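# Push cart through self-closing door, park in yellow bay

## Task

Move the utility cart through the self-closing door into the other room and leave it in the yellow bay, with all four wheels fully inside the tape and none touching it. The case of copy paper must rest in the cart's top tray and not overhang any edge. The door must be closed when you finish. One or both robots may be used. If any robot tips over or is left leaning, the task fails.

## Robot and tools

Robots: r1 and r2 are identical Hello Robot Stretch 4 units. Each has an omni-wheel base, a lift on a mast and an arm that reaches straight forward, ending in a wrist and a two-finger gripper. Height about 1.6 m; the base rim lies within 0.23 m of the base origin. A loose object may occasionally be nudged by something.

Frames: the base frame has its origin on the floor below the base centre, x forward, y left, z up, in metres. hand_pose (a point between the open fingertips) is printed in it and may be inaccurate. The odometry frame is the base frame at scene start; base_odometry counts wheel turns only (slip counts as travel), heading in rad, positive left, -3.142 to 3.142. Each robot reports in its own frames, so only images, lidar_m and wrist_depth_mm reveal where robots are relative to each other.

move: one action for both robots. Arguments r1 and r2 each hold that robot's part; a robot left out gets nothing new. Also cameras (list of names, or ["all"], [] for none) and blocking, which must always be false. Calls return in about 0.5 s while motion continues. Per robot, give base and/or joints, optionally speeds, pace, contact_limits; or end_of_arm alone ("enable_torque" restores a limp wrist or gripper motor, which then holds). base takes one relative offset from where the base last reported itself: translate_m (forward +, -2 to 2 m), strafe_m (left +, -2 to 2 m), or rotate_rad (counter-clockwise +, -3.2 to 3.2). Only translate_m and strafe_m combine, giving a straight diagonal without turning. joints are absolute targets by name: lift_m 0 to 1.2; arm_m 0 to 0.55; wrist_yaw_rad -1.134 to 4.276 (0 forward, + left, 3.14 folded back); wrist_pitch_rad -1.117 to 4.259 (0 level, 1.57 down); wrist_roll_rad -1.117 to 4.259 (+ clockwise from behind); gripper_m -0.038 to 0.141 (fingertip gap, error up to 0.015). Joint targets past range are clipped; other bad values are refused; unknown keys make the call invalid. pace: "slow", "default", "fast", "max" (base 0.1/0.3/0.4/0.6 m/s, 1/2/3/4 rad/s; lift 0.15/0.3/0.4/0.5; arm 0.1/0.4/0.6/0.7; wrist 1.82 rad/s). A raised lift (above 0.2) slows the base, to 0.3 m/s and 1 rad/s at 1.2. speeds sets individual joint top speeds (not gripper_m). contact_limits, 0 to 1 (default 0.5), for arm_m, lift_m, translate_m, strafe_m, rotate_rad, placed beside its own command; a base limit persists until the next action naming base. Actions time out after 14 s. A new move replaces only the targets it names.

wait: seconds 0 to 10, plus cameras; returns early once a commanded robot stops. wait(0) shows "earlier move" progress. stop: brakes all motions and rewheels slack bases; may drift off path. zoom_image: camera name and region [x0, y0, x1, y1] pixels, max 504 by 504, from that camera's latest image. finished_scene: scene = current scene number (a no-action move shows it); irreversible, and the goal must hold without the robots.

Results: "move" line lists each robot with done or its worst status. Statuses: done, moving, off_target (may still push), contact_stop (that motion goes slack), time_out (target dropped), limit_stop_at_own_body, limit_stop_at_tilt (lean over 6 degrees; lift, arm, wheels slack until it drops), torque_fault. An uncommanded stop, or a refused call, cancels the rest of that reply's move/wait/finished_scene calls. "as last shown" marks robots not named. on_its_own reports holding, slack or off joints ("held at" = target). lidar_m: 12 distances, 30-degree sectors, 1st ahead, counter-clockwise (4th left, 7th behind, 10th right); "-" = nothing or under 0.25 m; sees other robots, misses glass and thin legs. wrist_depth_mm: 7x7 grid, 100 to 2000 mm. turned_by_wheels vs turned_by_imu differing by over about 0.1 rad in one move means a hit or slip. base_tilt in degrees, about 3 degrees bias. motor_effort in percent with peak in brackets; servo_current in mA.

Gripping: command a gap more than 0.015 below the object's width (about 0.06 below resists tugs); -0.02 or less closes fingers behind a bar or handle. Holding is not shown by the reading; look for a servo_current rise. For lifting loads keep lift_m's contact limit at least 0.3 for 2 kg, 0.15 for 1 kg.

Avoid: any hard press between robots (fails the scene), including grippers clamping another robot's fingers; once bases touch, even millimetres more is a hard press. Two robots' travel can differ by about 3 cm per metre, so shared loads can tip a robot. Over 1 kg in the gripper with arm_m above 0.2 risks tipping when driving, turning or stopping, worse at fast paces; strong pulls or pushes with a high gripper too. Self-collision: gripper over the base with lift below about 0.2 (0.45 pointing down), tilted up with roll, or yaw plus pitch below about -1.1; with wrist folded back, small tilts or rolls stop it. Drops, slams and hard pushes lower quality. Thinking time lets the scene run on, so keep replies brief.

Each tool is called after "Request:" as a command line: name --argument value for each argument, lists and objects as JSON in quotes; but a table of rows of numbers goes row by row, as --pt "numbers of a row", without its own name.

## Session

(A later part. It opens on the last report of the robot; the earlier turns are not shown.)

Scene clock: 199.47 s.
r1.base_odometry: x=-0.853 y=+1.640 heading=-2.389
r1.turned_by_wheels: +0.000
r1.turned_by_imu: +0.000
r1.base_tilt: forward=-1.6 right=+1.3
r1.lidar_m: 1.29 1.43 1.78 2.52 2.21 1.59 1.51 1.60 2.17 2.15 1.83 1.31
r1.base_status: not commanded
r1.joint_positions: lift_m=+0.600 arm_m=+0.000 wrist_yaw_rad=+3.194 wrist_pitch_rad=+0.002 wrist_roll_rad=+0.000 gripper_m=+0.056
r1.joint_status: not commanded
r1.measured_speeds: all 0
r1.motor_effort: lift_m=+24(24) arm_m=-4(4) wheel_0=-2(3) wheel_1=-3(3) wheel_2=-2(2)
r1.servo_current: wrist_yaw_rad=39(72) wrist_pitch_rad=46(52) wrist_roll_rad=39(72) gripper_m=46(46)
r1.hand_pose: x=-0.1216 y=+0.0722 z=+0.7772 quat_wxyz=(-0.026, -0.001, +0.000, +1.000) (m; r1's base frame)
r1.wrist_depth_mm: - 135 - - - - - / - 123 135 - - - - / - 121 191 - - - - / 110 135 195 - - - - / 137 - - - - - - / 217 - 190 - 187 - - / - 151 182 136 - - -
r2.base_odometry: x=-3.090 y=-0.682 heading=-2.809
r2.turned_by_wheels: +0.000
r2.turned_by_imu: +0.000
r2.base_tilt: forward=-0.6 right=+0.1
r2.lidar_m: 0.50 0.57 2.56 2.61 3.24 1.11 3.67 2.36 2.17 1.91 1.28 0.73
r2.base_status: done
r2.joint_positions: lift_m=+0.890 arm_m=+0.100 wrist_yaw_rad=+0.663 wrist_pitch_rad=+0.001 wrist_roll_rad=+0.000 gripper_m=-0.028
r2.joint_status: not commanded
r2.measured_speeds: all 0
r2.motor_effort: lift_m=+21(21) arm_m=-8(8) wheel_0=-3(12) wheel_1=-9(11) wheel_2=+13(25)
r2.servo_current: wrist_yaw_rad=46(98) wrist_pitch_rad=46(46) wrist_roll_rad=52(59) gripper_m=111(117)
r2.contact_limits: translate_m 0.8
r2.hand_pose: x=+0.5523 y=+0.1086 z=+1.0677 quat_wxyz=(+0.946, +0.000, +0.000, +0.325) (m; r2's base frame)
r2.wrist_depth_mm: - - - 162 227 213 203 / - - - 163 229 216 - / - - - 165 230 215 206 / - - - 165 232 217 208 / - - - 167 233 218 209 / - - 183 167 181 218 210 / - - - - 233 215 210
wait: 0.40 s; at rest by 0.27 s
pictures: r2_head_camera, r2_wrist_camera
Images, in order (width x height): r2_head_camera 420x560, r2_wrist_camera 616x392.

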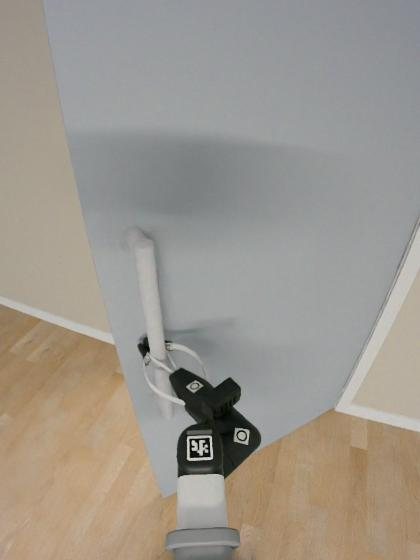

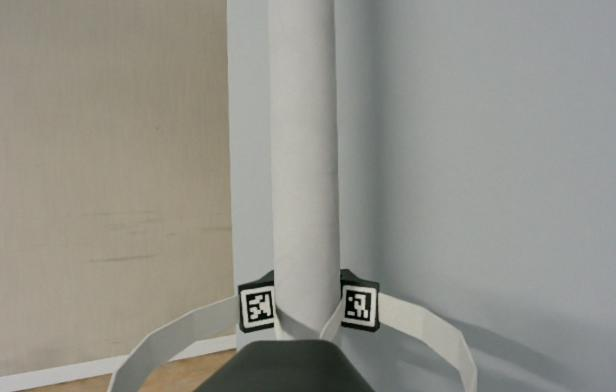

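Good. Next two.

Request:
move --blocking false --r2 '{"base":{"translate_m":-0.2,"strafe_m":-0.139},"joints":{"wrist_yaw_rad":0.72},"speeds":{"wrist_yaw_rad":0.05},"pace":"slow","contact_limits":{"translate_m":0.8}}'

Request:
wait --seconds 8

Request:
wait --seconds 0.4

Request:
move --blocking false --r2 '{"base":{"translate_m":-0.141,"strafe_m":-0.214},"joints":{"wrist_yaw_rad":0.82},"speeds":{"wrist_yaw_rad":0.05},"pace":"slow","contact_limits":{"translate_m":0.8}}'

Request:
wait --seconds 8

Request:
wait --seconds 0.4 --cameras '["r2_wrist_camera","r2_head_camera"]'

Scene clock: 208.07 s.
move: r2 moving
r1: as last shown
r1.lidar_m: 1.30 1.44 1.74 2.53 2.17 1.62 1.50 1.57 2.20 2.15 1.81 1.28
r1.motor_effort: lift_m=+24(24) arm_m=-4(4) wheel_0=-2(2) wheel_1=-3(3) wheel_2=-2(2)
r1.servo_current: wrist_yaw_rad=52(65) wrist_pitch_rad=39(46) wrist_roll_rad=33(59) gripper_m=39(46)
r1.wrist_depth_mm: - 135 - - - - - / - 123 135 - - - - / - 121 192 - - - - / 110 136 195 - - - - / 137 - - - - - - / 215 - 190 - 187 - - / - 151 182 137 - - -
r2.base_odometry: x=-3.082 y=-0.671 heading=-2.808
r2.turned_by_wheels: +0.001
r2.turned_by_imu: +0.001
r2.base_tilt: forward=-0.7 right=+0.1
r2.lidar_m: 0.52 0.55 2.57 2.61 3.29 1.13 3.68 2.39 2.18 1.91 1.27 0.76
r2.base_status: translate_m moving; strafe_m moving
r2.joint_positions: lift_m=+0.890 arm_m=+0.100 wrist_yaw_rad=+0.678 wrist_pitch_rad=+0.001 wrist_roll_rad=+0.000 gripper_m=-0.028
r2.joint_status: wrist_yaw_rad moving
r2.measured_speeds: translate_m=-0.044 strafe_m=-0.031 rotate_rad=-0.002 lift_m=+0.000 arm_m=+0.000 wrist_yaw_rad=+0.039 wrist_pitch_rad=+0.000 wrist_roll_rad=+0.000
r2.motor_effort: lift_m=+21(21) arm_m=-8(8) wheel_0=+4(6) wheel_1=-12(13) wheel_2=+17(19)
r2.servo_current: wrist_yaw_rad=26(78) wrist_pitch_rad=39(46) wrist_roll_rad=39(46) gripper_m=104(111)
r2.contact_limits: translate_m 0.8
r2.hand_pose: x=+0.5506 y=+0.1127 z=+1.0677 quat_wxyz=(+0.943, +0.000, +0.000, +0.332) (m; r2's base frame)
r2.wrist_depth_mm: - - - 162 227 213 204 / - - - 163 230 214 - / - - - 165 230 216 207 / - - - 165 232 216 208 / - - - 168 233 219 209 / - - 184 167 182 218 211 / - - - - 232 215 211

Scene clock: 211.20 s.
earlier move: r2 done
r1.base_odometry: x=-0.853 y=+1.640 heading=-2.389
r1.turned_by_wheels: +0.000
r1.turned_by_imu: +0.000
r1.base_tilt: forward=-1.6 right=+1.2
r1.lidar_m: 1.31 1.44 1.77 2.55 2.19 1.58 1.52 1.58 2.17 2.15 1.81 1.32
r1.base_status: not commanded
r1.joint_positions: lift_m=+0.600 arm_m=+0.000 wrist_yaw_rad=+3.194 wrist_pitch_rad=+0.002 wrist_roll_rad=+0.000 gripper_m=+0.056
r1.joint_status: not commanded
r1.measured_speeds: all 0
r1.motor_effort: lift_m=+24(24) arm_m=-4(4) wheel_0=-2(3) wheel_1=-3(3) wheel_2=-2(2)
r1.servo_current: wrist_yaw_rad=52(78) wrist_pitch_rad=39(52) wrist_roll_rad=52(59) gripper_m=39(46)
r1.hand_pose: x=-0.1216 y=+0.0722 z=+0.7772 quat_wxyz=(-0.026, -0.001, +0.000, +1.000) (m; r1's base frame)
r1.wrist_depth_mm: - 135 - - - - - / - 123 135 - - - - / - 121 191 - - - - / 110 135 194 - - - - / 137 - - - - - - / 216 - 190 - 187 - - / - 151 182 137 - - -
r2.base_odometry: x=-2.947 y=-0.485 heading=-2.808
r2.turned_by_wheels: -0.001
r2.turned_by_imu: +0.000
r2.base_tilt: forward=-0.6 right=+0.1
r2.lidar_m: 0.49 0.55 2.75 2.81 1.18 1.05 3.31 2.18 1.96 2.03 1.43 0.89
r2.base_status: done
r2.joint_positions: lift_m=+0.890 arm_m=+0.100 wrist_yaw_rad=+0.712 wrist_pitch_rad=+0.001 wrist_roll_rad=+0.000 gripper_m=-0.028
r2.joint_status: all done
r2.measured_speeds: all 0
r2.motor_effort: lift_m=+21(21) arm_m=-8(8) wheel_0=-2(7) wheel_1=-11(13) wheel_2=+13(19)
r2.servo_current: wrist_yaw_rad=59(98) wrist_pitch_rad=33(46) wrist_roll_rad=46(59) gripper_m=111(117)
r2.contact_limits: translate_m 0.8
r2.hand_pose: x=+0.5466 y=+0.1222 z=+1.0677 quat_wxyz=(+0.937, +0.000, +0.000, +0.348) (m; r2's base frame)
r2.wrist_depth_mm: - - 242 162 236 235 231 / - - 245 163 238 234 233 / - - 245 165 239 236 233 / - - 247 165 240 236 236 / - - 249 167 241 239 236 / - - 249 167 180 239 238 / - - 251 - 245 241 240
wait: 3.13 of 8 s (r2 has come to rest)

Scene clock: 211.60 s.
r1.base_odometry: x=-0.853 y=+1.640 heading=-2.389
r1.turned_by_wheels: +0.000
r1.turned_by_imu: +0.000
r1.base_tilt: forward=-1.6 right=+1.3
r1.lidar_m: 1.26 1.44 1.77 2.54 2.19 1.59 1.52 1.58 2.17 2.14 1.83 1.31
r1.base_status: not commanded
r1.joint_positions: lift_m=+0.600 arm_m=+0.000 wrist_yaw_rad=+3.194 wrist_pitch_rad=+0.002 wrist_roll_rad=+0.000 gripper_m=+0.056
r1.joint_status: not commanded
r1.measured_speeds: all 0
r1.motor_effort: lift_m=+24(24) arm_m=-4(4) wheel_0=-2(3) wheel_1=-3(3) wheel_2=-2(2)
r1.servo_current: wrist_yaw_rad=46(78) wrist_pitch_rad=46(52) wrist_roll_rad=59(59) gripper_m=39(46)
r1.hand_pose: x=-0.1216 y=+0.0722 z=+0.7772 quat_wxyz=(-0.026, -0.001, +0.000, +1.000) (m; r1's base frame)
r1.wrist_depth_mm: - 135 - - - - - / - 123 135 - - - - / - 121 191 - - - - / 111 136 195 - - - - / 137 - - - - - - / 215 - 191 - 187 - - / - 151 181 136 - - -
r2.base_odometry: x=-2.947 y=-0.485 heading=-2.808
r2.turned_by_wheels: +0.000
r2.turned_by_imu: +0.000
r2.base_tilt: forward=-0.6 right=+0.1
r2.lidar_m: 0.50 0.56 2.76 2.83 1.13 1.05 3.32 2.15 1.98 2.02 1.43 0.87
r2.base_status: done
r2.joint_positions: lift_m=+0.890 arm_m=+0.100 wrist_yaw_rad=+0.712 wrist_pitch_rad=+0.001 wrist_roll_rad=+0.000 gripper_m=-0.028
r2.joint_status: all done
r2.measured_speeds: all 0
r2.motor_effort: lift_m=+21(21) arm_m=-8(8) wheel_0=-2(7) wheel_1=-11(13) wheel_2=+13(19)
r2.servo_current: wrist_yaw_rad=52(98) wrist_pitch_rad=39(46) wrist_roll_rad=52(59) gripper_m=98(117)
r2.contact_limits: translate_m 0.8
r2.hand_pose: x=+0.5466 y=+0.1222 z=+1.0677 quat_wxyz=(+0.937, +0.000, +0.000, +0.348) (m; r2's base frame)
r2.wrist_depth_mm: - - 243 162 236 234 231 / - - 244 163 236 235 232 / - - 246 164 240 237 233 / - - 248 165 240 238 236 / - - 249 167 241 239 236 / - - 249 167 181 239 238 / - - 252 - 244 239 239
wait: 0.40 s; at rest by 0.27 s

Scene clock: 212.10 s.
move: r2 moving
r1: as last shown
r1.lidar_m: 1.29 1.42 1.78 2.52 2.19 1.58 1.50 1.60 2.18 2.15 1.82 1.30
r1.motor_effort: lift_m=+24(24) arm_m=-4(4) wheel_0=-2(2) wheel_1=-3(3) wheel_2=-2(2)
r1.servo_current: wrist_yaw_rad=59(59) wrist_pitch_rad=39(46) wrist_roll_rad=39(59) gripper_m=39(46)
r1.wrist_depth_mm: - 135 - - - - - / - 123 135 - - - - / - 121 191 - - - - / 110 135 194 - - - - / 136 - - - - - - / 216 - 190 - 187 - - / - 151 182 137 - - -
r2.base_odometry: x=-2.944 y=-0.473 heading=-2.808
r2.turned_by_wheels: +0.000
r2.turned_by_imu: +0.000
r2.base_tilt: forward=-0.7 right=+0.1
r2.lidar_m: 0.50 0.55 2.77 2.80 1.17 1.05 3.30 2.14 1.98 2.01 1.43 0.90
r2.base_status: translate_m moving; strafe_m moving
r2.joint_positions: lift_m=+0.890 arm_m=+0.100 wrist_yaw_rad=+0.721 wrist_pitch_rad=+0.001 wrist_roll_rad=+0.000 gripper_m=-0.028
r2.joint_status: wrist_yaw_rad moving
r2.measured_speeds: translate_m=-0.028 strafe_m=-0.041 rotate_rad=-0.002 lift_m=+0.000 arm_m=+0.000 wrist_yaw_rad=+0.040 wrist_pitch_rad=+0.000 wrist_roll_rad=+0.000
r2.motor_effort: lift_m=+21(21) arm_m=-8(8) wheel_0=+3(6) wheel_1=-13(15) wheel_2=+14(18)
r2.servo_current: wrist_yaw_rad=124(163) wrist_pitch_rad=39(46) wrist_roll_rad=39(52) gripper_m=104(111)
r2.contact_limits: translate_m 0.8
r2.hand_pose: x=+0.5455 y=+0.1248 z=+1.0677 quat_wxyz=(+0.936, +0.000, +0.000, +0.353) (m; r2's base frame)
r2.wrist_depth_mm: - - 243 162 236 235 232 / - - 244 163 237 234 232 / - - 246 164 239 236 234 / - - 248 165 241 238 235 / - - 249 167 243 239 237 / - - 249 167 180 241 237 / - - 252 - 245 239 238

Scene clock: 215.43 s.
earlier move: r2 done
r1.base_odometry: x=-0.853 y=+1.640 heading=-2.389
r1.turned_by_wheels: +0.000
r1.turned_by_imu: +0.000
r1.base_tilt: forward=-1.6 right=+1.3
r1.lidar_m: 1.31 1.44 1.78 2.53 2.18 1.59 1.50 1.58 2.18 2.15 1.80 1.32
r1.base_status: not commanded
r1.joint_positions: lift_m=+0.600 arm_m=+0.000 wrist_yaw_rad=+3.194 wrist_pitch_rad=+0.002 wrist_roll_rad=+0.000 gripper_m=+0.056
r1.joint_status: not commanded
r1.measured_speeds: all 0
r1.motor_effort: lift_m=+24(24) arm_m=-4(4) wheel_0=-1(3) wheel_1=-3(3) wheel_2=-2(2)
r1.servo_current: wrist_yaw_rad=39(65) wrist_pitch_rad=46(52) wrist_roll_rad=59(65) gripper_m=33(52)
r1.hand_pose: x=-0.1216 y=+0.0722 z=+0.7772 quat_wxyz=(-0.026, -0.001, +0.000, +1.000) (m; r1's base frame)
r1.wrist_depth_mm: - 135 - - - - - / - 123 135 - - - - / - 121 190 - - - - / 110 136 195 - - - - / 137 - - - - - - / 216 - 190 - 187 - - / - 150 182 137 - - -
r2.base_odometry: x=-2.884 y=-0.237 heading=-2.808
r2.turned_by_wheels: +0.001
r2.turned_by_imu: +0.001
r2.base_tilt: forward=-0.6 right=+0.1
r2.lidar_m: 0.49 0.53 2.99 3.06 1.08 1.23 2.88 1.91 1.71 1.77 1.44 1.26
r2.base_status: done
r2.joint_positions: lift_m=+0.890 arm_m=+0.100 wrist_yaw_rad=+0.814 wrist_pitch_rad=+0.001 wrist_roll_rad=+0.000 gripper_m=-0.028
r2.joint_status: all done
r2.measured_speeds: all 0
r2.motor_effort: lift_m=+21(21) arm_m=-8(8) wheel_0=+5(10) wheel_1=-8(15) wheel_2=+12(18)
r2.servo_current: wrist_yaw_rad=46(163) wrist_pitch_rad=39(46) wrist_roll_rad=46(59) gripper_m=111(111)
r2.contact_limits: translate_m 0.8
r2.hand_pose: x=+0.5328 y=+0.1496 z=+1.0677 quat_wxyz=(+0.918, +0.000, +0.000, +0.396) (m; r2's base frame)
r2.wrist_depth_mm: - - 237 161 245 250 255 / - - 237 162 248 253 256 / - - 239 165 248 253 257 / - - 240 164 249 254 259 / - - 242 167 251 256 260 / - - 185 166 181 257 262 / - - 243 - 255 257 264
wait: 3.33 of 8 s (r2 has come to rest)

Scene clock: 215.83 s.
r1.base_odometry: x=-0.853 y=+1.640 heading=-2.389
r1.turned_by_wheels: +0.000
r1.turned_by_imu: +0.000
r1.base_tilt: forward=-1.6 right=+1.3
r1.lidar_m: 1.27 1.43 1.77 2.54 2.21 1.61 1.51 1.57 2.18 2.15 1.83 1.31
r1.base_status: not commanded
r1.joint_positions: lift_m=+0.600 arm_m=+0.000 wrist_yaw_rad=+3.194 wrist_pitch_rad=+0.002 wrist_roll_rad=+0.000 gripper_m=+0.056
r1.joint_status: not commanded
r1.measured_speeds: all 0
r1.motor_effort: lift_m=+24(24) arm_m=-4(4) wheel_0=-2(3) wheel_1=-3(3) wheel_2=-2(2)
r1.servo_current: wrist_yaw_rad=46(65) wrist_pitch_rad=39(52) wrist_roll_rad=59(65) gripper_m=39(52)
r1.hand_pose: x=-0.1216 y=+0.0722 z=+0.7772 quat_wxyz=(-0.026, -0.001, +0.000, +1.000) (m; r1's base frame)
r1.wrist_depth_mm: - 135 - - - - - / - 123 135 - - - - / - 121 191 - - - - / 110 135 195 - - - - / 137 - - - - - - / 216 - 190 - 187 - - / - 150 182 137 - - -
r2.base_odometry: x=-2.884 y=-0.237 heading=-2.808
r2.turned_by_wheels: +0.000
r2.turned_by_imu: +0.000
r2.base_tilt: forward=-0.7 right=+0.0
r2.lidar_m: 0.49 0.51 3.02 3.07 1.10 1.24 2.92 1.92 1.72 1.78 1.46 1.23
r2.base_status: done
r2.joint_positions: lift_m=+0.890 arm_m=+0.100 wrist_yaw_rad=+0.814 wrist_pitch_rad=+0.001 wrist_roll_rad=+0.000 gripper_m=-0.028
r2.joint_status: all done
r2.measured_speeds: all 0
r2.motor_effort: lift_m=+21(21) arm_m=-8(8) wheel_0=+5(10) wheel_1=-8(15) wheel_2=+12(18)
r2.servo_current: wrist_yaw_rad=52(163) wrist_pitch_rad=39(46) wrist_roll_rad=39(59) gripper_m=104(111)
r2.contact_limits: translate_m 0.8
r2.hand_pose: x=+0.5328 y=+0.1496 z=+1.0677 quat_wxyz=(+0.918, +0.000, +0.000, +0.396) (m; r2's base frame)
r2.wrist_depth_mm: - - 236 161 246 250 256 / - - 237 162 247 252 256 / - - 239 166 249 253 257 / - - 241 164 250 253 259 / - - 241 167 251 255 260 / - - 185 166 180 257 263 / - - 244 - 254 257 264
wait: 0.40 s; at rest by 0.27 s
pictures: r2_head_camera, r2_wrist_camera
Images, in order (width x height): r2_head_camera 420x560, r2_wrist_camera 616x392.

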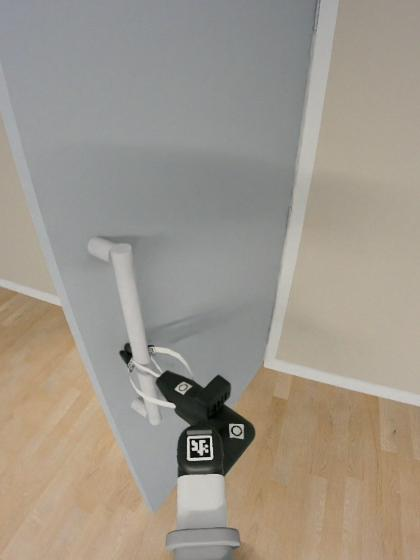

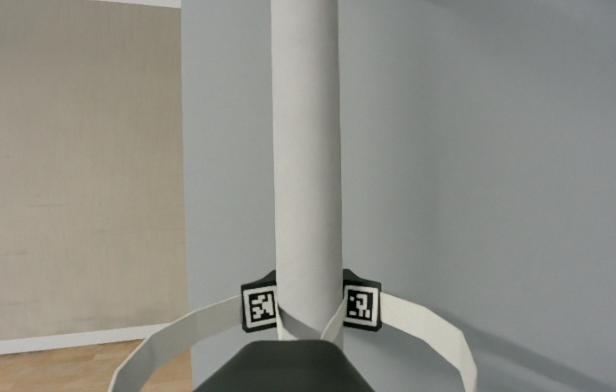

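Request:
move --blocking false --r2 '{"base":{"translate_m":-0.066,"strafe_m":-0.21},"joints":{"wrist_yaw_rad":0.92},"speeds":{"wrist_yaw_rad":0.05},"pace":"slow","contact_limits":{"translate_m":0.8}}'

Request:
wait --seconds 8

Request:
wait --seconds 0.4

Request:
move --blocking false --r2 '{"base":{"translate_m":-0.025,"strafe_m":-0.22},"joints":{"wrist_yaw_rad":0.98},"speeds":{"wrist_yaw_rad":0.05},"pace":"slow","contact_limits":{"translate_m":0.8}}'

Request:
wait --seconds 8

Request:
wait --seconds 0.4 --cameras '["r2_wrist_camera","r2_head_camera","r2_head_left_camera","r1_head_camera","r1_head_left_camera","r1_head_right_camera"]'

Scene clock: 223.83 s.
move: r2 moving
r1: as last shown
r1.lidar_m: 1.29 1.44 1.75 2.53 2.20 1.58 1.51 1.59 2.16 2.15 1.83 1.30
r1.motor_effort: lift_m=+24(24) arm_m=-4(4) wheel_0=-2(3) wheel_1=-2(3) wheel_2=-2(2)
r1.servo_current: wrist_yaw_rad=59(65) wrist_pitch_rad=39(46) wrist_roll_rad=52(65) gripper_m=39(46)
r1.wrist_depth_mm: - 135 - - - - - / - 123 135 - - - - / - 121 191 - - - - / 110 136 195 - - - - / 137 - - - - - - / 216 - 190 - 188 - - / - 151 183 137 - - -
r2.base_odometry: x=-2.885 y=-0.225 heading=-2.807
r2.turned_by_wheels: +0.001
r2.turned_by_imu: +0.001
r2.base_tilt: forward=-0.6 right=+0.0
r2.lidar_m: 0.50 0.51 3.02 3.06 1.13 1.27 2.87 1.88 1.70 1.74 1.48 1.27
r2.base_status: translate_m moving; strafe_m moving
r2.joint_positions: lift_m=+0.890 arm_m=+0.100 wrist_yaw_rad=+0.833 wrist_pitch_rad=+0.001 wrist_roll_rad=+0.000 gripper_m=-0.028
r2.joint_status: wrist_yaw_rad moving
r2.measured_speeds: translate_m=-0.015 strafe_m=-0.047 rotate_rad=+0.002 lift_m=+0.000 arm_m=+0.000 wrist_yaw_rad=+0.053 wrist_pitch_rad=+0.000 wrist_roll_rad=+0.000
r2.motor_effort: lift_m=+21(21) arm_m=-8(8) wheel_0=+5(9) wheel_1=-12(12) wheel_2=+14(15)
r2.servo_current: wrist_yaw_rad=59(85) wrist_pitch_rad=46(46) wrist_roll_rad=39(59) gripper_m=104(111)
r2.contact_limits: translate_m 0.8
r2.hand_pose: x=+0.5298 y=+0.1546 z=+1.0677 quat_wxyz=(+0.914, +0.000, +0.000, +0.405) (m; r2's base frame)
r2.wrist_depth_mm: - - 237 161 246 249 252 / - - 239 163 247 250 254 / - - 240 166 247 252 256 / - - 240 164 249 253 257 / - - 243 167 250 255 258 / - - 242 167 181 257 260 / - - 244 - 253 258 262

Scene clock: 226.80 s.
earlier move: r2 done
r1.base_odometry: x=-0.853 y=+1.640 heading=-2.389
r1.turned_by_wheels: +0.000
r1.turned_by_imu: +0.000
r1.base_tilt: forward=-1.6 right=+1.3
r1.lidar_m: 1.26 1.40 1.79 2.54 2.18 1.60 1.51 1.59 2.19 2.14 1.81 1.31
r1.base_status: not commanded
r1.joint_positions: lift_m=+0.600 arm_m=+0.000 wrist_yaw_rad=+3.194 wrist_pitch_rad=+0.002 wrist_roll_rad=+0.000 gripper_m=+0.056
r1.joint_status: not commanded
r1.measured_speeds: all 0
r1.motor_effort: lift_m=+24(24) arm_m=-4(4) wheel_0=-2(3) wheel_1=-3(3) wheel_2=-2(2)
r1.servo_current: wrist_yaw_rad=39(72) wrist_pitch_rad=46(52) wrist_roll_rad=46(65) gripper_m=39(46)
r1.hand_pose: x=-0.1216 y=+0.0722 z=+0.7772 quat_wxyz=(-0.026, -0.001, +0.000, +1.000) (m; r1's base frame)
r1.wrist_depth_mm: - 135 - - - - - / - 123 135 - - - - / - 121 191 - - - - / 110 136 195 - - - - / 137 - - - - - - / 216 - 190 - 187 - - / - 151 182 137 - - -
r2.base_odometry: x=-2.891 y=-0.018 heading=-2.806
r2.turned_by_wheels: +0.001
r2.turned_by_imu: +0.003
r2.base_tilt: forward=-0.7 right=+0.1
r2.lidar_m: 0.62 0.48 3.22 3.27 1.24 1.53 2.49 1.66 1.52 1.54 1.46 1.31
r2.base_status: done
r2.joint_positions: lift_m=+0.890 arm_m=+0.100 wrist_yaw_rad=+0.925 wrist_pitch_rad=+0.001 wrist_roll_rad=+0.000 gripper_m=-0.028
r2.joint_status: all done
r2.measured_speeds: all 0
r2.motor_effort: lift_m=+21(21) arm_m=-8(9) wheel_0=+11(16) wheel_1=-3(13) wheel_2=+11(16)
r2.servo_current: wrist_yaw_rad=59(111) wrist_pitch_rad=46(46) wrist_roll_rad=46(59) gripper_m=104(111)
r2.contact_limits: translate_m 0.8
r2.hand_pose: x=+0.5145 y=+0.1777 z=+1.0677 quat_wxyz=(+0.895, +0.000, +0.000, +0.446) (m; r2's base frame)
r2.wrist_depth_mm: - - 234 163 252 262 271 / - - 236 164 254 262 272 / - - 237 164 254 264 273 / - - 239 166 256 266 274 / - - 240 165 256 266 276 / - - 186 167 181 270 277 / - - 240 - 259 271 281
wait: 2.97 of 8 s (r2 has come to rest)

Scene clock: 227.20 s.
r1.base_odometry: x=-0.853 y=+1.640 heading=-2.389
r1.turned_by_wheels: +0.000
r1.turned_by_imu: +0.000
r1.base_tilt: forward=-1.6 right=+1.3
r1.lidar_m: 1.29 1.44 1.77 2.54 2.19 1.58 1.52 1.57 2.20 2.16 1.82 1.28
r1.base_status: not commanded
r1.joint_positions: lift_m=+0.600 arm_m=+0.000 wrist_yaw_rad=+3.194 wrist_pitch_rad=+0.002 wrist_roll_rad=+0.000 gripper_m=+0.056
r1.joint_status: not commanded
r1.measured_speeds: all 0
r1.motor_effort: lift_m=+24(24) arm_m=-4(4) wheel_0=-2(3) wheel_1=-2(3) wheel_2=-2(2)
r1.servo_current: wrist_yaw_rad=46(72) wrist_pitch_rad=39(52) wrist_roll_rad=46(65) gripper_m=46(46)
r1.hand_pose: x=-0.1216 y=+0.0722 z=+0.7772 quat_wxyz=(-0.026, -0.001, +0.000, +1.000) (m; r1's base frame)
r1.wrist_depth_mm: - 135 - - - - - / - 123 135 - - - - / - 121 191 - - - - / 111 136 196 - - - - / 137 - - - - - - / 216 - 190 - 187 - - / - 151 182 137 - - -
r2.base_odometry: x=-2.891 y=-0.018 heading=-2.806
r2.turned_by_wheels: +0.000
r2.turned_by_imu: +0.000
r2.base_tilt: forward=-0.6 right=+0.0
r2.lidar_m: 0.64 0.46 3.23 3.30 1.24 1.56 2.47 1.64 1.51 1.54 1.44 1.32
r2.base_status: done
r2.joint_positions: lift_m=+0.890 arm_m=+0.100 wrist_yaw_rad=+0.925 wrist_pitch_rad=+0.001 wrist_roll_rad=+0.000 gripper_m=-0.028
r2.joint_status: all done
r2.measured_speeds: all 0
r2.motor_effort: lift_m=+20(21) arm_m=-7(9) wheel_0=+12(16) wheel_1=-3(13) wheel_2=+11(16)
r2.servo_current: wrist_yaw_rad=46(111) wrist_pitch_rad=46(46) wrist_roll_rad=46(59) gripper_m=104(111)
r2.contact_limits: translate_m 0.8
r2.hand_pose: x=+0.5145 y=+0.1777 z=+1.0677 quat_wxyz=(+0.895, +0.000, +0.000, +0.446) (m; r2's base frame)
r2.wrist_depth_mm: - - 234 162 252 262 270 / - - 236 163 254 264 271 / - - 237 164 254 265 273 / - - 238 167 255 265 274 / - - 239 165 257 267 274 / - - 186 166 181 270 276 / - - 240 - 262 271 279
wait: 0.40 s; at rest by 0.27 s

Scene clock: 227.70 s.
move: r2 moving
r1: as last shown
r1.lidar_m: 1.30 1.40 1.75 2.53 2.19 1.60 1.50 1.57 2.16 2.16 1.83 1.31
r1.motor_effort: lift_m=+24(24) arm_m=-4(4) wheel_0=-2(2) wheel_1=-2(3) wheel_2=-2(2)
r1.servo_current: wrist_yaw_rad=46(65) wrist_pitch_rad=52(52) wrist_roll_rad=46(46) gripper_m=33(46)
r1.wrist_depth_mm: - 135 - - - - - / - 123 135 - - - - / - 121 191 - - - - / 111 136 195 - - - - / 137 - - - - - - / 215 - 190 - 187 - - / - 151 182 137 - - -
r2.base_odometry: x=-2.894 y=-0.004 heading=-2.804
r2.turned_by_wheels: +0.002
r2.turned_by_imu: +0.002
r2.base_tilt: forward=-0.6 right=+0.0
r2.lidar_m: 0.61 0.47 3.23 3.28 1.23 1.56 2.45 1.63 1.48 1.53 1.45 1.31
r2.base_status: translate_m moving; strafe_m moving
r2.joint_positions: lift_m=+0.890 arm_m=+0.100 wrist_yaw_rad=+0.946 wrist_pitch_rad=+0.001 wrist_roll_rad=+0.000 gripper_m=-0.028
r2.joint_status: wrist_yaw_rad moving
r2.measured_speeds: translate_m=-0.006 strafe_m=-0.053 rotate_rad=+0.000 lift_m=+0.000 arm_m=+0.000 wrist_yaw_rad=+0.053 wrist_pitch_rad=+0.000 wrist_roll_rad=+0.000
r2.motor_effort: lift_m=+21(21) arm_m=-8(8) wheel_0=+12(18) wheel_1=-6(9) wheel_2=+12(13)
r2.servo_current: wrist_yaw_rad=20(78) wrist_pitch_rad=39(46) wrist_roll_rad=46(59) gripper_m=111(111)
r2.contact_limits: translate_m 0.8
r2.hand_pose: x=+0.5108 y=+0.1827 z=+1.0677 quat_wxyz=(+0.890, +0.000, +0.000, +0.455) (m; r2's base frame)
r2.wrist_depth_mm: - - 236 162 251 259 267 / - - 236 165 252 262 267 / - - 237 163 253 263 271 / - - 239 167 255 263 272 / - - 240 165 256 266 273 / - - 186 167 181 268 274 / - - 240 - 260 272 277

Scene clock: 230.60 s.
earlier move: r2 done
r1.base_odometry: x=-0.853 y=+1.640 heading=-2.389
r1.turned_by_wheels: +0.000
r1.turned_by_imu: +0.000
r1.base_tilt: forward=-1.6 right=+1.2
r1.lidar_m: 1.30 1.43 1.78 2.53 2.19 1.59 1.51 1.59 2.18 2.15 1.81 1.30
r1.base_status: not commanded
r1.joint_positions: lift_m=+0.600 arm_m=+0.000 wrist_yaw_rad=+3.194 wrist_pitch_rad=+0.002 wrist_roll_rad=+0.000 gripper_m=+0.056
r1.joint_status: not commanded
r1.measured_speeds: all 0
r1.motor_effort: lift_m=+24(24) arm_m=-4(4) wheel_0=-2(3) wheel_1=-3(3) wheel_2=-2(2)
r1.servo_current: wrist_yaw_rad=52(72) wrist_pitch_rad=33(52) wrist_roll_rad=33(72) gripper_m=39(46)
r1.hand_pose: x=-0.1216 y=+0.0722 z=+0.7772 quat_wxyz=(-0.026, -0.001, +0.000, +1.000) (m; r1's base frame)
r1.wrist_depth_mm: - 135 - - - - - / - 123 135 - - - - / - 121 191 - - - - / 110 136 195 - - - - / 137 - - - - - - / 216 - 191 - 187 - - / - 151 182 137 - - -
r2.base_odometry: x=-2.940 y=+0.198 heading=-2.804
r2.turned_by_wheels: +0.001
r2.turned_by_imu: +0.005
r2.base_tilt: forward=-0.7 right=+0.0
r2.lidar_m: 0.73 0.46 3.45 3.44 1.41 4.55 2.15 1.41 1.30 1.32 1.37 1.26
r2.base_status: done
r2.joint_positions: lift_m=+0.890 arm_m=+0.100 wrist_yaw_rad=+0.998 wrist_pitch_rad=+0.001 wrist_roll_rad=+0.000 gripper_m=-0.028
r2.joint_status: all done
r2.measured_speeds: all 0
r2.motor_effort: lift_m=+21(21) arm_m=+4(8) wheel_0=+21(24) wheel_1=+3(9) wheel_2=+8(15)
r2.servo_current: wrist_yaw_rad=85(111) wrist_pitch_rad=39(46) wrist_roll_rad=46(59) gripper_m=104(117)
r2.contact_limits: translate_m 0.8
r2.hand_pose: x=+0.5007 y=+0.1949 z=+1.0677 quat_wxyz=(+0.878, +0.000, +0.000, +0.478) (m; r2's base frame)
r2.wrist_depth_mm: - 225 227 247 264 282 298 / - 226 229 250 264 283 300 / - 227 229 251 266 286 301 / - 228 231 253 266 286 303 / - 229 232 170 270 287 307 / - - 178 170 266 289 307 / - 226 235 - 265 297 314
wait: 2.90 of 8 s (r2 has come to rest)

Scene clock: 231.00 s.
r1.base_odometry: x=-0.853 y=+1.640 heading=-2.389
r1.turned_by_wheels: +0.000
r1.turned_by_imu: +0.000
r1.base_tilt: forward=-1.6 right=+1.3
r1.lidar_m: 1.28 1.41 1.78 2.53 2.19 1.58 1.51 1.59 2.17 2.15 1.83 1.28
r1.base_status: not commanded
r1.joint_positions: lift_m=+0.600 arm_m=+0.000 wrist_yaw_rad=+3.194 wrist_pitch_rad=+0.002 wrist_roll_rad=+0.000 gripper_m=+0.056
r1.joint_status: not commanded
r1.measured_speeds: all 0
r1.motor_effort: lift_m=+24(24) arm_m=-4(4) wheel_0=-2(3) wheel_1=-3(3) wheel_2=-2(2)
r1.servo_current: wrist_yaw_rad=46(72) wrist_pitch_rad=46(52) wrist_roll_rad=59(72) gripper_m=46(46)
r1.hand_pose: x=-0.1216 y=+0.0722 z=+0.7772 quat_wxyz=(-0.026, -0.001, +0.000, +1.000) (m; r1's base frame)
r1.wrist_depth_mm: - 135 - - - - - / - 123 135 - - - - / - 121 191 - - - - / 111 136 195 - - - - / 137 - - - - - - / 216 - 190 - 187 - - / - 150 182 137 - - -
r2.base_odometry: x=-2.940 y=+0.198 heading=-2.804
r2.turned_by_wheels: +0.000
r2.turned_by_imu: +0.000
r2.base_tilt: forward=-0.7 right=+0.1
r2.lidar_m: 0.73 0.46 3.43 3.48 1.44 4.53 2.16 1.41 1.27 1.35 1.37 1.25
r2.base_status: done
r2.joint_positions: lift_m=+0.890 arm_m=+0.100 wrist_yaw_rad=+0.998 wrist_pitch_rad=+0.001 wrist_roll_rad=+0.000 gripper_m=-0.028
r2.joint_status: all done
r2.measured_speeds: all 0
r2.motor_effort: lift_m=+21(21) arm_m=+3(8) wheel_0=+21(24) wheel_1=+3(9) wheel_2=+8(15)
r2.servo_current: wrist_yaw_rad=98(111) wrist_pitch_rad=39(46) wrist_roll_rad=46(59) gripper_m=91(117)
r2.contact_limits: translate_m 0.8
r2.hand_pose: x=+0.5007 y=+0.1949 z=+1.0677 quat_wxyz=(+0.878, +0.000, +0.000, +0.478) (m; r2's base frame)
r2.wrist_depth_mm: - 225 227 248 264 282 298 / - 226 229 251 265 282 300 / - 228 229 251 265 285 301 / - 228 230 252 267 286 303 / - 229 232 170 267 286 306 / - - 178 170 266 289 307 / - 226 235 - 265 297 310
wait: 0.40 s; at rest by 0.27 s
pictures: r1_head_camera, r1_head_left_camera, r1_head_right_camera, r2_head_camera, r2_head_left_camera, r2_wrist_camera
Images, in order (width x height): r1_head_camera 420x560, r1_head_left_camera 420x672, r1_head_right_camera 420x672, r2_head_camera 420x560, r2_head_left_camera 420x672, r2_wrist_camera 616x392.

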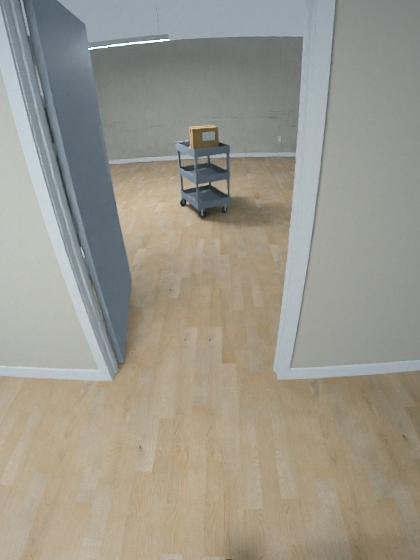

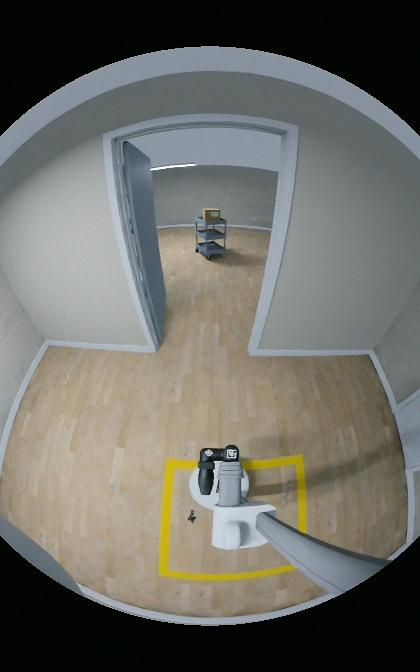

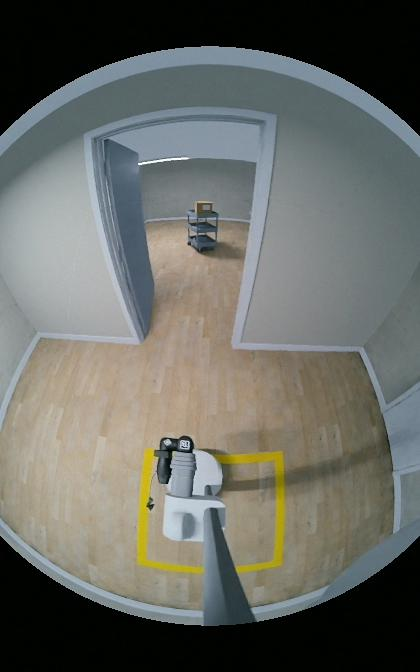

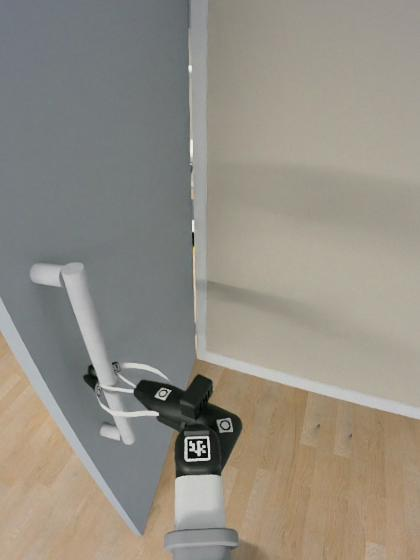

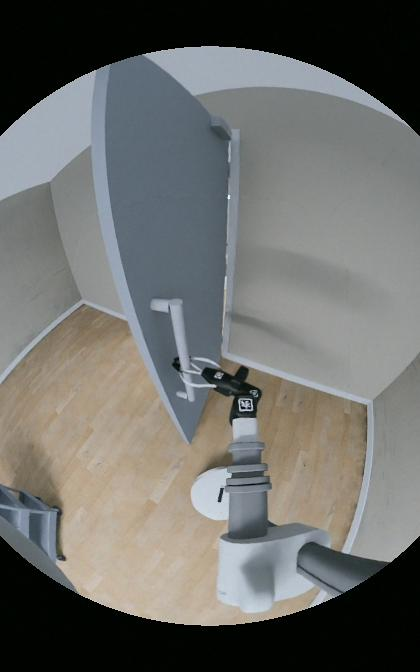

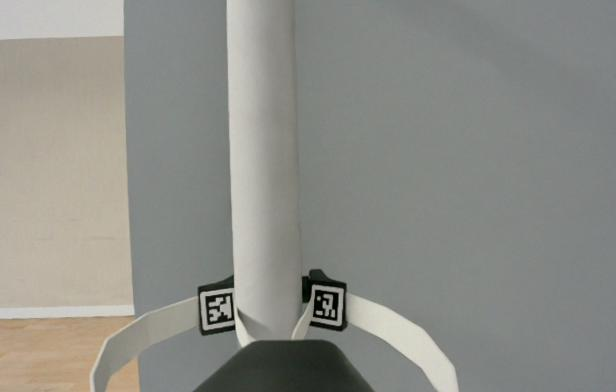

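Request:
move --blocking false --r1 '{"base":{"translate_m":1.95,"strafe_m":0.03}}' --r2 '{"base":{"translate_m":0.01,"strafe_m":-0.09},"pace":"slow","contact_limits":{"translate_m":0.8}}'

Request:
wait --seconds 9

Request:
wait --seconds 9

Request:
move --blocking false --r1 '{"base":{"translate_m":1.85,"strafe_m":-1.0},"pace":"fast"}'

Request:
wait --seconds 9 --cameras '["r1_head_camera","r1_head_left_camera","r1_head_right_camera","r2_head_camera"]'

Scene clock: 256.27 s.
move: r1 moving; r2 moving
r1.base_odometry: x=-0.876 y=+1.618 heading=-2.389
r1.turned_by_wheels: +0.000
r1.turned_by_imu: +0.000
r1.base_tilt: forward=-1.6 right=+1.3
r1.lidar_m: 1.27 1.38 1.74 2.55 2.23 1.64 1.54 1.65 2.23 2.15 1.74 1.27
r1.base_status: translate_m moving; strafe_m moving
r1.joint_positions: lift_m=+0.600 arm_m=+0.000 wrist_yaw_rad=+3.194 wrist_pitch_rad=+0.002 wrist_roll_rad=+0.000 gripper_m=+0.056
r1.joint_status: not commanded
r1.measured_speeds: translate_m=+0.121 strafe_m=+0.003 rotate_rad=+0.001 lift_m=+0.000 arm_m=+0.000 wrist_yaw_rad=+0.000 wrist_pitch_rad=+0.000 wrist_roll_rad=+0.000
r1.motor_effort: lift_m=+24(24) arm_m=-4(4) wheel_0=+7(7) wheel_1=+5(7) wheel_2=-8(9)
r1.servo_current: wrist_yaw_rad=39(59) wrist_pitch_rad=39(46) wrist_roll_rad=46(59) gripper_m=39(46)
r1.hand_pose: x=-0.1216 y=+0.0722 z=+0.7772 quat_wxyz=(-0.026, -0.001, +0.000, +1.000) (m; r1's base frame)
r1.wrist_depth_mm: - 135 - - - - - / - 121 135 - - - - / - 123 177 - - - - / 110 135 199 - - - - / 137 - - - - - - / 224 - 190 - 187 - - / - 151 182 137 - - -
r2.base_odometry: x=-2.946 y=+0.210 heading=-2.802
r2.turned_by_wheels: +0.002
r2.turned_by_imu: +0.003
r2.base_tilt: forward=-0.7 right=+0.0
r2.lidar_m: 0.74 0.46 3.44 3.50 1.45 4.53 2.11 1.39 1.27 1.30 1.38 1.24
r2.base_status: translate_m moving; strafe_m moving
r2.joint_positions: lift_m=+0.890 arm_m=+0.100 wrist_yaw_rad=+1.000 wrist_pitch_rad=+0.001 wrist_roll_rad=+0.000 gripper_m=-0.028
r2.joint_status: not commanded
r2.measured_speeds: translate_m=+0.005 strafe_m=-0.052 rotate_rad=+0.002 lift_m=+0.000 arm_m=+0.000 wrist_yaw_rad=+0.005 wrist_pitch_rad=+0.000 wrist_roll_rad=+0.000
r2.motor_effort: lift_m=+20(21) arm_m=+4(4) wheel_0=+23(28) wheel_1=+1(3) wheel_2=-4(6)
r2.servo_current: wrist_yaw_rad=117(117) wrist_pitch_rad=46(46) wrist_roll_rad=52(52) gripper_m=98(104)
r2.contact_limits: translate_m 0.8
r2.hand_pose: x=+0.5004 y=+0.1953 z=+1.0677 quat_wxyz=(+0.878, +0.000, +0.000, +0.479) (m; r2's base frame)
r2.wrist_depth_mm: - 224 226 247 263 282 298 / - 226 229 251 265 283 301 / - 227 229 250 266 286 303 / - 228 232 252 264 286 306 / - 229 230 204 268 287 307 / - 226 178 177 267 290 307 / - 228 235 - 265 298 312

Scene clock: 257.87 s.
earlier move: r1 moving; r2 done
r1.base_odometry: x=-1.177 y=+1.327 heading=-2.388
r1.turned_by_wheels: +0.000
r1.turned_by_imu: +0.000
r1.base_tilt: forward=-1.6 right=+1.2
r1.lidar_m: 3.25 1.06 1.16 2.52 2.65 2.07 1.95 2.07 2.29 2.14 1.18 0.84
r1.base_status: translate_m moving; strafe_m moving
r1.joint_positions: lift_m=+0.600 arm_m=+0.000 wrist_yaw_rad=+3.194 wrist_pitch_rad=+0.002 wrist_roll_rad=+0.000 gripper_m=+0.056
r1.joint_status: not commanded
r1.measured_speeds: translate_m=+0.300 strafe_m=+0.003 rotate_rad=+0.002 lift_m=+0.000 arm_m=+0.000 wrist_yaw_rad=+0.000 wrist_pitch_rad=+0.000 wrist_roll_rad=+0.000
r1.motor_effort: lift_m=+24(24) arm_m=-4(4) wheel_0=+5(9) wheel_1=+5(8) wheel_2=-5(10)
r1.servo_current: wrist_yaw_rad=59(65) wrist_pitch_rad=39(52) wrist_roll_rad=46(65) gripper_m=46(46)
r1.hand_pose: x=-0.1216 y=+0.0722 z=+0.7772 quat_wxyz=(-0.026, -0.001, +0.000, +1.000) (m; r1's base frame)
r1.wrist_depth_mm: - 134 - - - - - / - 122 135 - - - - / - 125 158 - - - - / 108 135 211 - - - - / 213 - - - - - - / - - 195 - 187 - - / 220 1756 1708 154 1808 1661 1808
r2.base_odometry: x=-2.979 y=+0.279 heading=-2.801
r2.turned_by_wheels: +0.001
r2.turned_by_imu: +0.116
r2.base_tilt: forward=-0.7 right=+0.0
r2.lidar_m: 0.69 0.45 3.49 1.61 1.52 4.61 1.78 1.31 1.26 1.31 1.28 1.19
r2.base_status: done
r2.joint_positions: lift_m=+0.890 arm_m=+0.100 wrist_yaw_rad=+1.009 wrist_pitch_rad=+0.001 wrist_roll_rad=+0.000 gripper_m=-0.028
r2.joint_status: not commanded
r2.measured_speeds: all 0
r2.motor_effort: lift_m=+21(21) arm_m=-1(4) wheel_0=+24(37) wheel_1=+3(7) wheel_2=+5(13)
r2.servo_current: wrist_yaw_rad=195(202) wrist_pitch_rad=46(46) wrist_roll_rad=59(65) gripper_m=98(104)
r2.contact_limits: translate_m 0.8
r2.hand_pose: x=+0.4986 y=+0.1974 z=+1.0677 quat_wxyz=(+0.876, +0.000, +0.000, +0.483) (m; r2's base frame)
r2.wrist_depth_mm: - - 233 245 250 260 267 / - - 235 246 253 262 267 / - - 235 247 254 262 270 / - - 236 247 255 263 271 / - - 237 170 256 266 272 / - - 177 175 255 266 274 / - 236 240 - 256 270 276
wait: 1.60 of 9 s (r2 has come to rest)

Scene clock: 263.77 s.
earlier move: r1 done
r1.base_odometry: x=-2.255 y=+0.285 heading=-2.388
r1.turned_by_wheels: +0.000
r1.turned_by_imu: +0.000
r1.base_tilt: forward=-1.6 right=+1.3
r1.lidar_m: 1.76 3.64 0.79 0.69 0.71 3.63 3.54 0.60 0.76 2.03 2.25 3.09
r1.base_status: done
r1.joint_positions: lift_m=+0.600 arm_m=+0.000 wrist_yaw_rad=+3.194 wrist_pitch_rad=+0.002 wrist_roll_rad=+0.000 gripper_m=+0.056
r1.joint_status: not commanded
r1.measured_speeds: all 0
r1.motor_effort: lift_m=+24(24) arm_m=-4(4) wheel_0=+2(9) wheel_1=+2(8) wheel_2=+0(10)
r1.servo_current: wrist_yaw_rad=65(72) wrist_pitch_rad=33(52) wrist_roll_rad=46(65) gripper_m=39(52)
r1.hand_pose: x=-0.1216 y=+0.0722 z=+0.7772 quat_wxyz=(-0.026, -0.001, +0.000, +1.000) (m; r1's base frame)
r1.wrist_depth_mm: - 135 - - - - - / - 122 145 - - - - / - 121 190 - - - - / 110 136 206 - - - - / 216 - - - - - - / 227 - 193 - 187 - - / 223 699 1756 153 1863 1661 1863
r2.base_odometry: x=-2.979 y=+0.279 heading=-2.801
r2.turned_by_wheels: +0.000
r2.turned_by_imu: +0.001
r2.base_tilt: forward=-0.7 right=+0.0
r2.lidar_m: 0.69 0.45 3.50 1.61 1.51 4.61 1.78 1.32 1.24 1.30 1.26 1.21
r2.base_status: done
r2.joint_positions: lift_m=+0.890 arm_m=+0.100 wrist_yaw_rad=+1.009 wrist_pitch_rad=+0.001 wrist_roll_rad=+0.000 gripper_m=-0.028
r2.joint_status: not commanded
r2.measured_speeds: all 0
r2.on_its_own: wrist_yaw_rad is at rest, and its servo_current (189 mA) is outside its rest range (0 to 104 mA)
r2.motor_effort: lift_m=+21(21) arm_m=-1(4) wheel_0=+23(37) wheel_1=+4(7) wheel_2=+5(13)
r2.servo_current: wrist_yaw_rad=189(202) wrist_pitch_rad=39(46) wrist_roll_rad=52(65) gripper_m=98(104)
r2.contact_limits: translate_m 0.8
r2.hand_pose: x=+0.4986 y=+0.1974 z=+1.0677 quat_wxyz=(+0.876, +0.000, +0.000, +0.483) (m; r2's base frame)
r2.wrist_depth_mm: - - 234 243 251 258 268 / - - 235 245 252 260 267 / - - 236 247 253 262 271 / - - 236 247 254 264 271 / - - 238 169 255 264 273 / - - 177 175 255 266 273 / - 236 240 - 255 270 274
wait: 5.90 of 9 s (r1 has come to rest)

Scene clock: 264.27 s.
move: r1 moving
r1.base_odometry: x=-2.311 y=+0.270 heading=-2.388
r1.turned_by_wheels: +0.000
r1.turned_by_imu: +0.000
r1.base_tilt: forward=-1.6 right=+1.3
r1.lidar_m: 1.73 3.68 0.82 0.73 0.74 1.00 3.61 0.63 0.83 2.16 2.24 3.02
r1.base_status: translate_m moving; strafe_m moving
r1.joint_positions: lift_m=+0.600 arm_m=+0.000 wrist_yaw_rad=+3.194 wrist_pitch_rad=+0.002 wrist_roll_rad=+0.000 gripper_m=+0.056
r1.joint_status: not commanded
r1.measured_speeds: translate_m=+0.196 strafe_m=-0.106 rotate_rad=-0.002 lift_m=+0.000 arm_m=+0.000 wrist_yaw_rad=+0.000 wrist_pitch_rad=+0.000 wrist_roll_rad=+0.000
r1.motor_effort: lift_m=+23(24) arm_m=-4(4) wheel_0=+12(13) wheel_1=+3(6) wheel_2=-11(13)
r1.servo_current: wrist_yaw_rad=59(65) wrist_pitch_rad=46(52) wrist_roll_rad=46(59) gripper_m=39(46)
r1.hand_pose: x=-0.1216 y=+0.0722 z=+0.7772 quat_wxyz=(-0.026, -0.001, +0.000, +1.000) (m; r1's base frame)
r1.wrist_depth_mm: - 135 - - - - - / - 122 145 - - - - / - 121 190 - - - - / 110 135 205 - - - - / 137 - - - - - - / 216 - 193 - 187 - - / - 723 1808 143 1808 1661 1808
r2.base_odometry: x=-2.979 y=+0.279 heading=-2.801
r2.turned_by_wheels: +0.000
r2.turned_by_imu: +0.000
r2.base_tilt: forward=-0.7 right=+0.0
r2.lidar_m: 0.68 0.44 3.49 1.61 1.48 4.59 1.77 1.30 1.23 1.31 1.27 1.19
r2.base_status: not commanded
r2.joint_positions: lift_m=+0.890 arm_m=+0.100 wrist_yaw_rad=+1.009 wrist_pitch_rad=+0.001 wrist_roll_rad=+0.000 gripper_m=-0.028
r2.joint_status: not commanded
r2.measured_speeds: all 0
r2.motor_effort: lift_m=+21(21) arm_m=-1(1) wheel_0=+24(24) wheel_1=+3(4) wheel_2=+5(5)
r2.servo_current: wrist_yaw_rad=182(189) wrist_pitch_rad=39(46) wrist_roll_rad=52(52) gripper_m=98(104)
r2.contact_limits: translate_m 0.8
r2.hand_pose: x=+0.4986 y=+0.1974 z=+1.0677 quat_wxyz=(+0.876, +0.000, +0.000, +0.483) (m; r2's base frame)
r2.wrist_depth_mm: - - 233 242 252 260 267 / - - 235 246 251 259 267 / - - 235 246 253 263 270 / - - 237 247 254 263 270 / - - 237 170 256 265 272 / - - 177 175 255 266 273 / - 236 240 - 255 270 276

Scene clock: 270.20 s.
earlier move: r1 done
r1.base_odometry: x=-4.289 y=-0.252 heading=-2.388
r1.turned_by_wheels: +0.000
r1.turned_by_imu: -0.004
r1.base_tilt: forward=-1.6 right=+1.3
r1.lidar_m: 3.43 3.57 0.93 0.86 2.27 2.49 2.34 1.72 1.22 1.16 1.21 1.61
r1.base_status: done
r1.joint_positions: lift_m=+0.600 arm_m=+0.000 wrist_yaw_rad=+3.194 wrist_pitch_rad=+0.002 wrist_roll_rad=+0.000 gripper_m=+0.056
r1.joint_status: not commanded
r1.measured_speeds: all 0
r1.motor_effort: lift_m=+24(24) arm_m=-4(4) wheel_0=+1(14) wheel_1=+1(6) wheel_2=+1(13)
r1.servo_current: wrist_yaw_rad=46(78) wrist_pitch_rad=46(52) wrist_roll_rad=39(65) gripper_m=46(46)
r1.hand_pose: x=-0.1216 y=+0.0722 z=+0.7772 quat_wxyz=(-0.026, -0.001, +0.000, +1.000) (m; r1's base frame)
r1.wrist_depth_mm: - 135 - - - - - / - 123 145 - - - - / - 121 191 - - - - / 110 135 206 - - - - / 216 - - - - - - / 227 - 193 - 188 - - / 225 1708 1808 153 1863 1661 1808
r2.base_odometry: x=-2.979 y=+0.279 heading=-2.801
r2.turned_by_wheels: +0.000
r2.turned_by_imu: +0.001
r2.base_tilt: forward=-0.7 right=+0.1
r2.lidar_m: 0.68 0.46 3.52 1.62 1.53 4.59 1.79 1.31 1.24 1.31 1.23 1.20
r2.base_status: not commanded
r2.joint_positions: lift_m=+0.890 arm_m=+0.100 wrist_yaw_rad=+1.009 wrist_pitch_rad=+0.001 wrist_roll_rad=+0.000 gripper_m=-0.028
r2.joint_status: not commanded
r2.measured_speeds: all 0
r2.on_its_own: wrist_yaw_rad is at rest, and its servo_current (195 mA) is outside its rest range (0 to 104 mA)
r2.motor_effort: lift_m=+21(21) arm_m=-2(2) wheel_0=+23(24) wheel_1=+3(4) wheel_2=+5(5)
r2.servo_current: wrist_yaw_rad=195(208) wrist_pitch_rad=39(46) wrist_roll_rad=52(59) gripper_m=98(111)
r2.contact_limits: translate_m 0.8
r2.hand_pose: x=+0.4986 y=+0.1974 z=+1.0677 quat_wxyz=(+0.876, +0.000, +0.000, +0.483) (m; r2's base frame)
r2.wrist_depth_mm: - - 233 243 251 258 266 / - - 234 246 252 260 267 / - - 236 246 254 262 267 / - - 236 247 255 263 271 / - - 237 170 256 264 272 / - - 177 175 254 266 274 / - 236 240 - 255 268 274
wait: 5.93 of 9 s (r1 has come to rest)
pictures: r1_head_camera, r1_head_left_camera, r1_head_right_camera, r2_head_camera
Images, in order (width x height): r1_head_camera 420x560, r1_head_left_camera 420x672, r1_head_right_camera 420x672, r2_head_camera 420x560.

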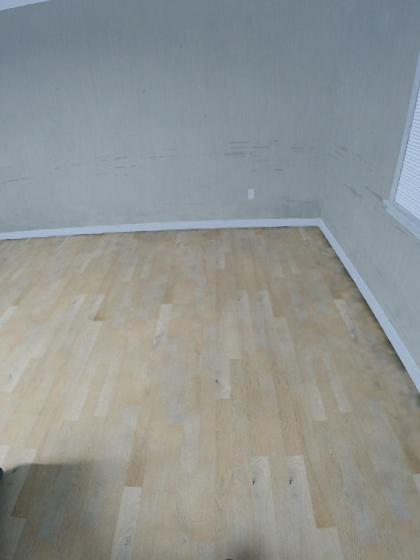

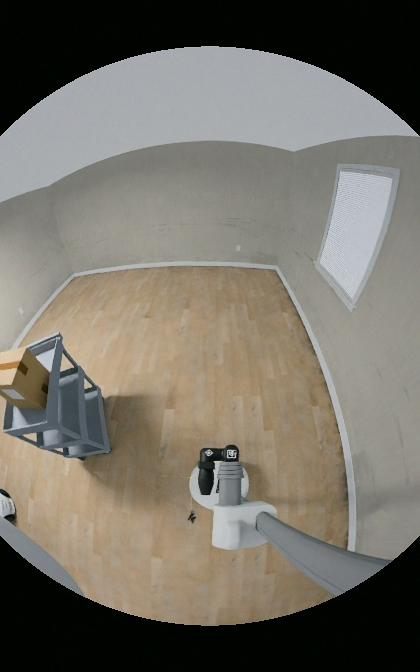

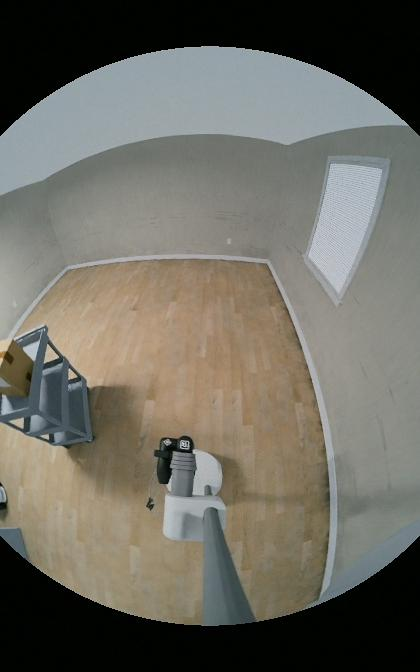

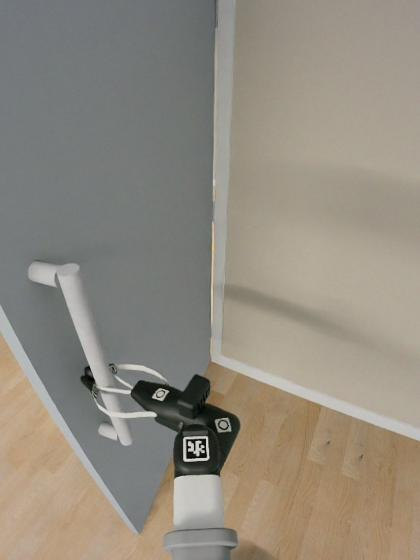

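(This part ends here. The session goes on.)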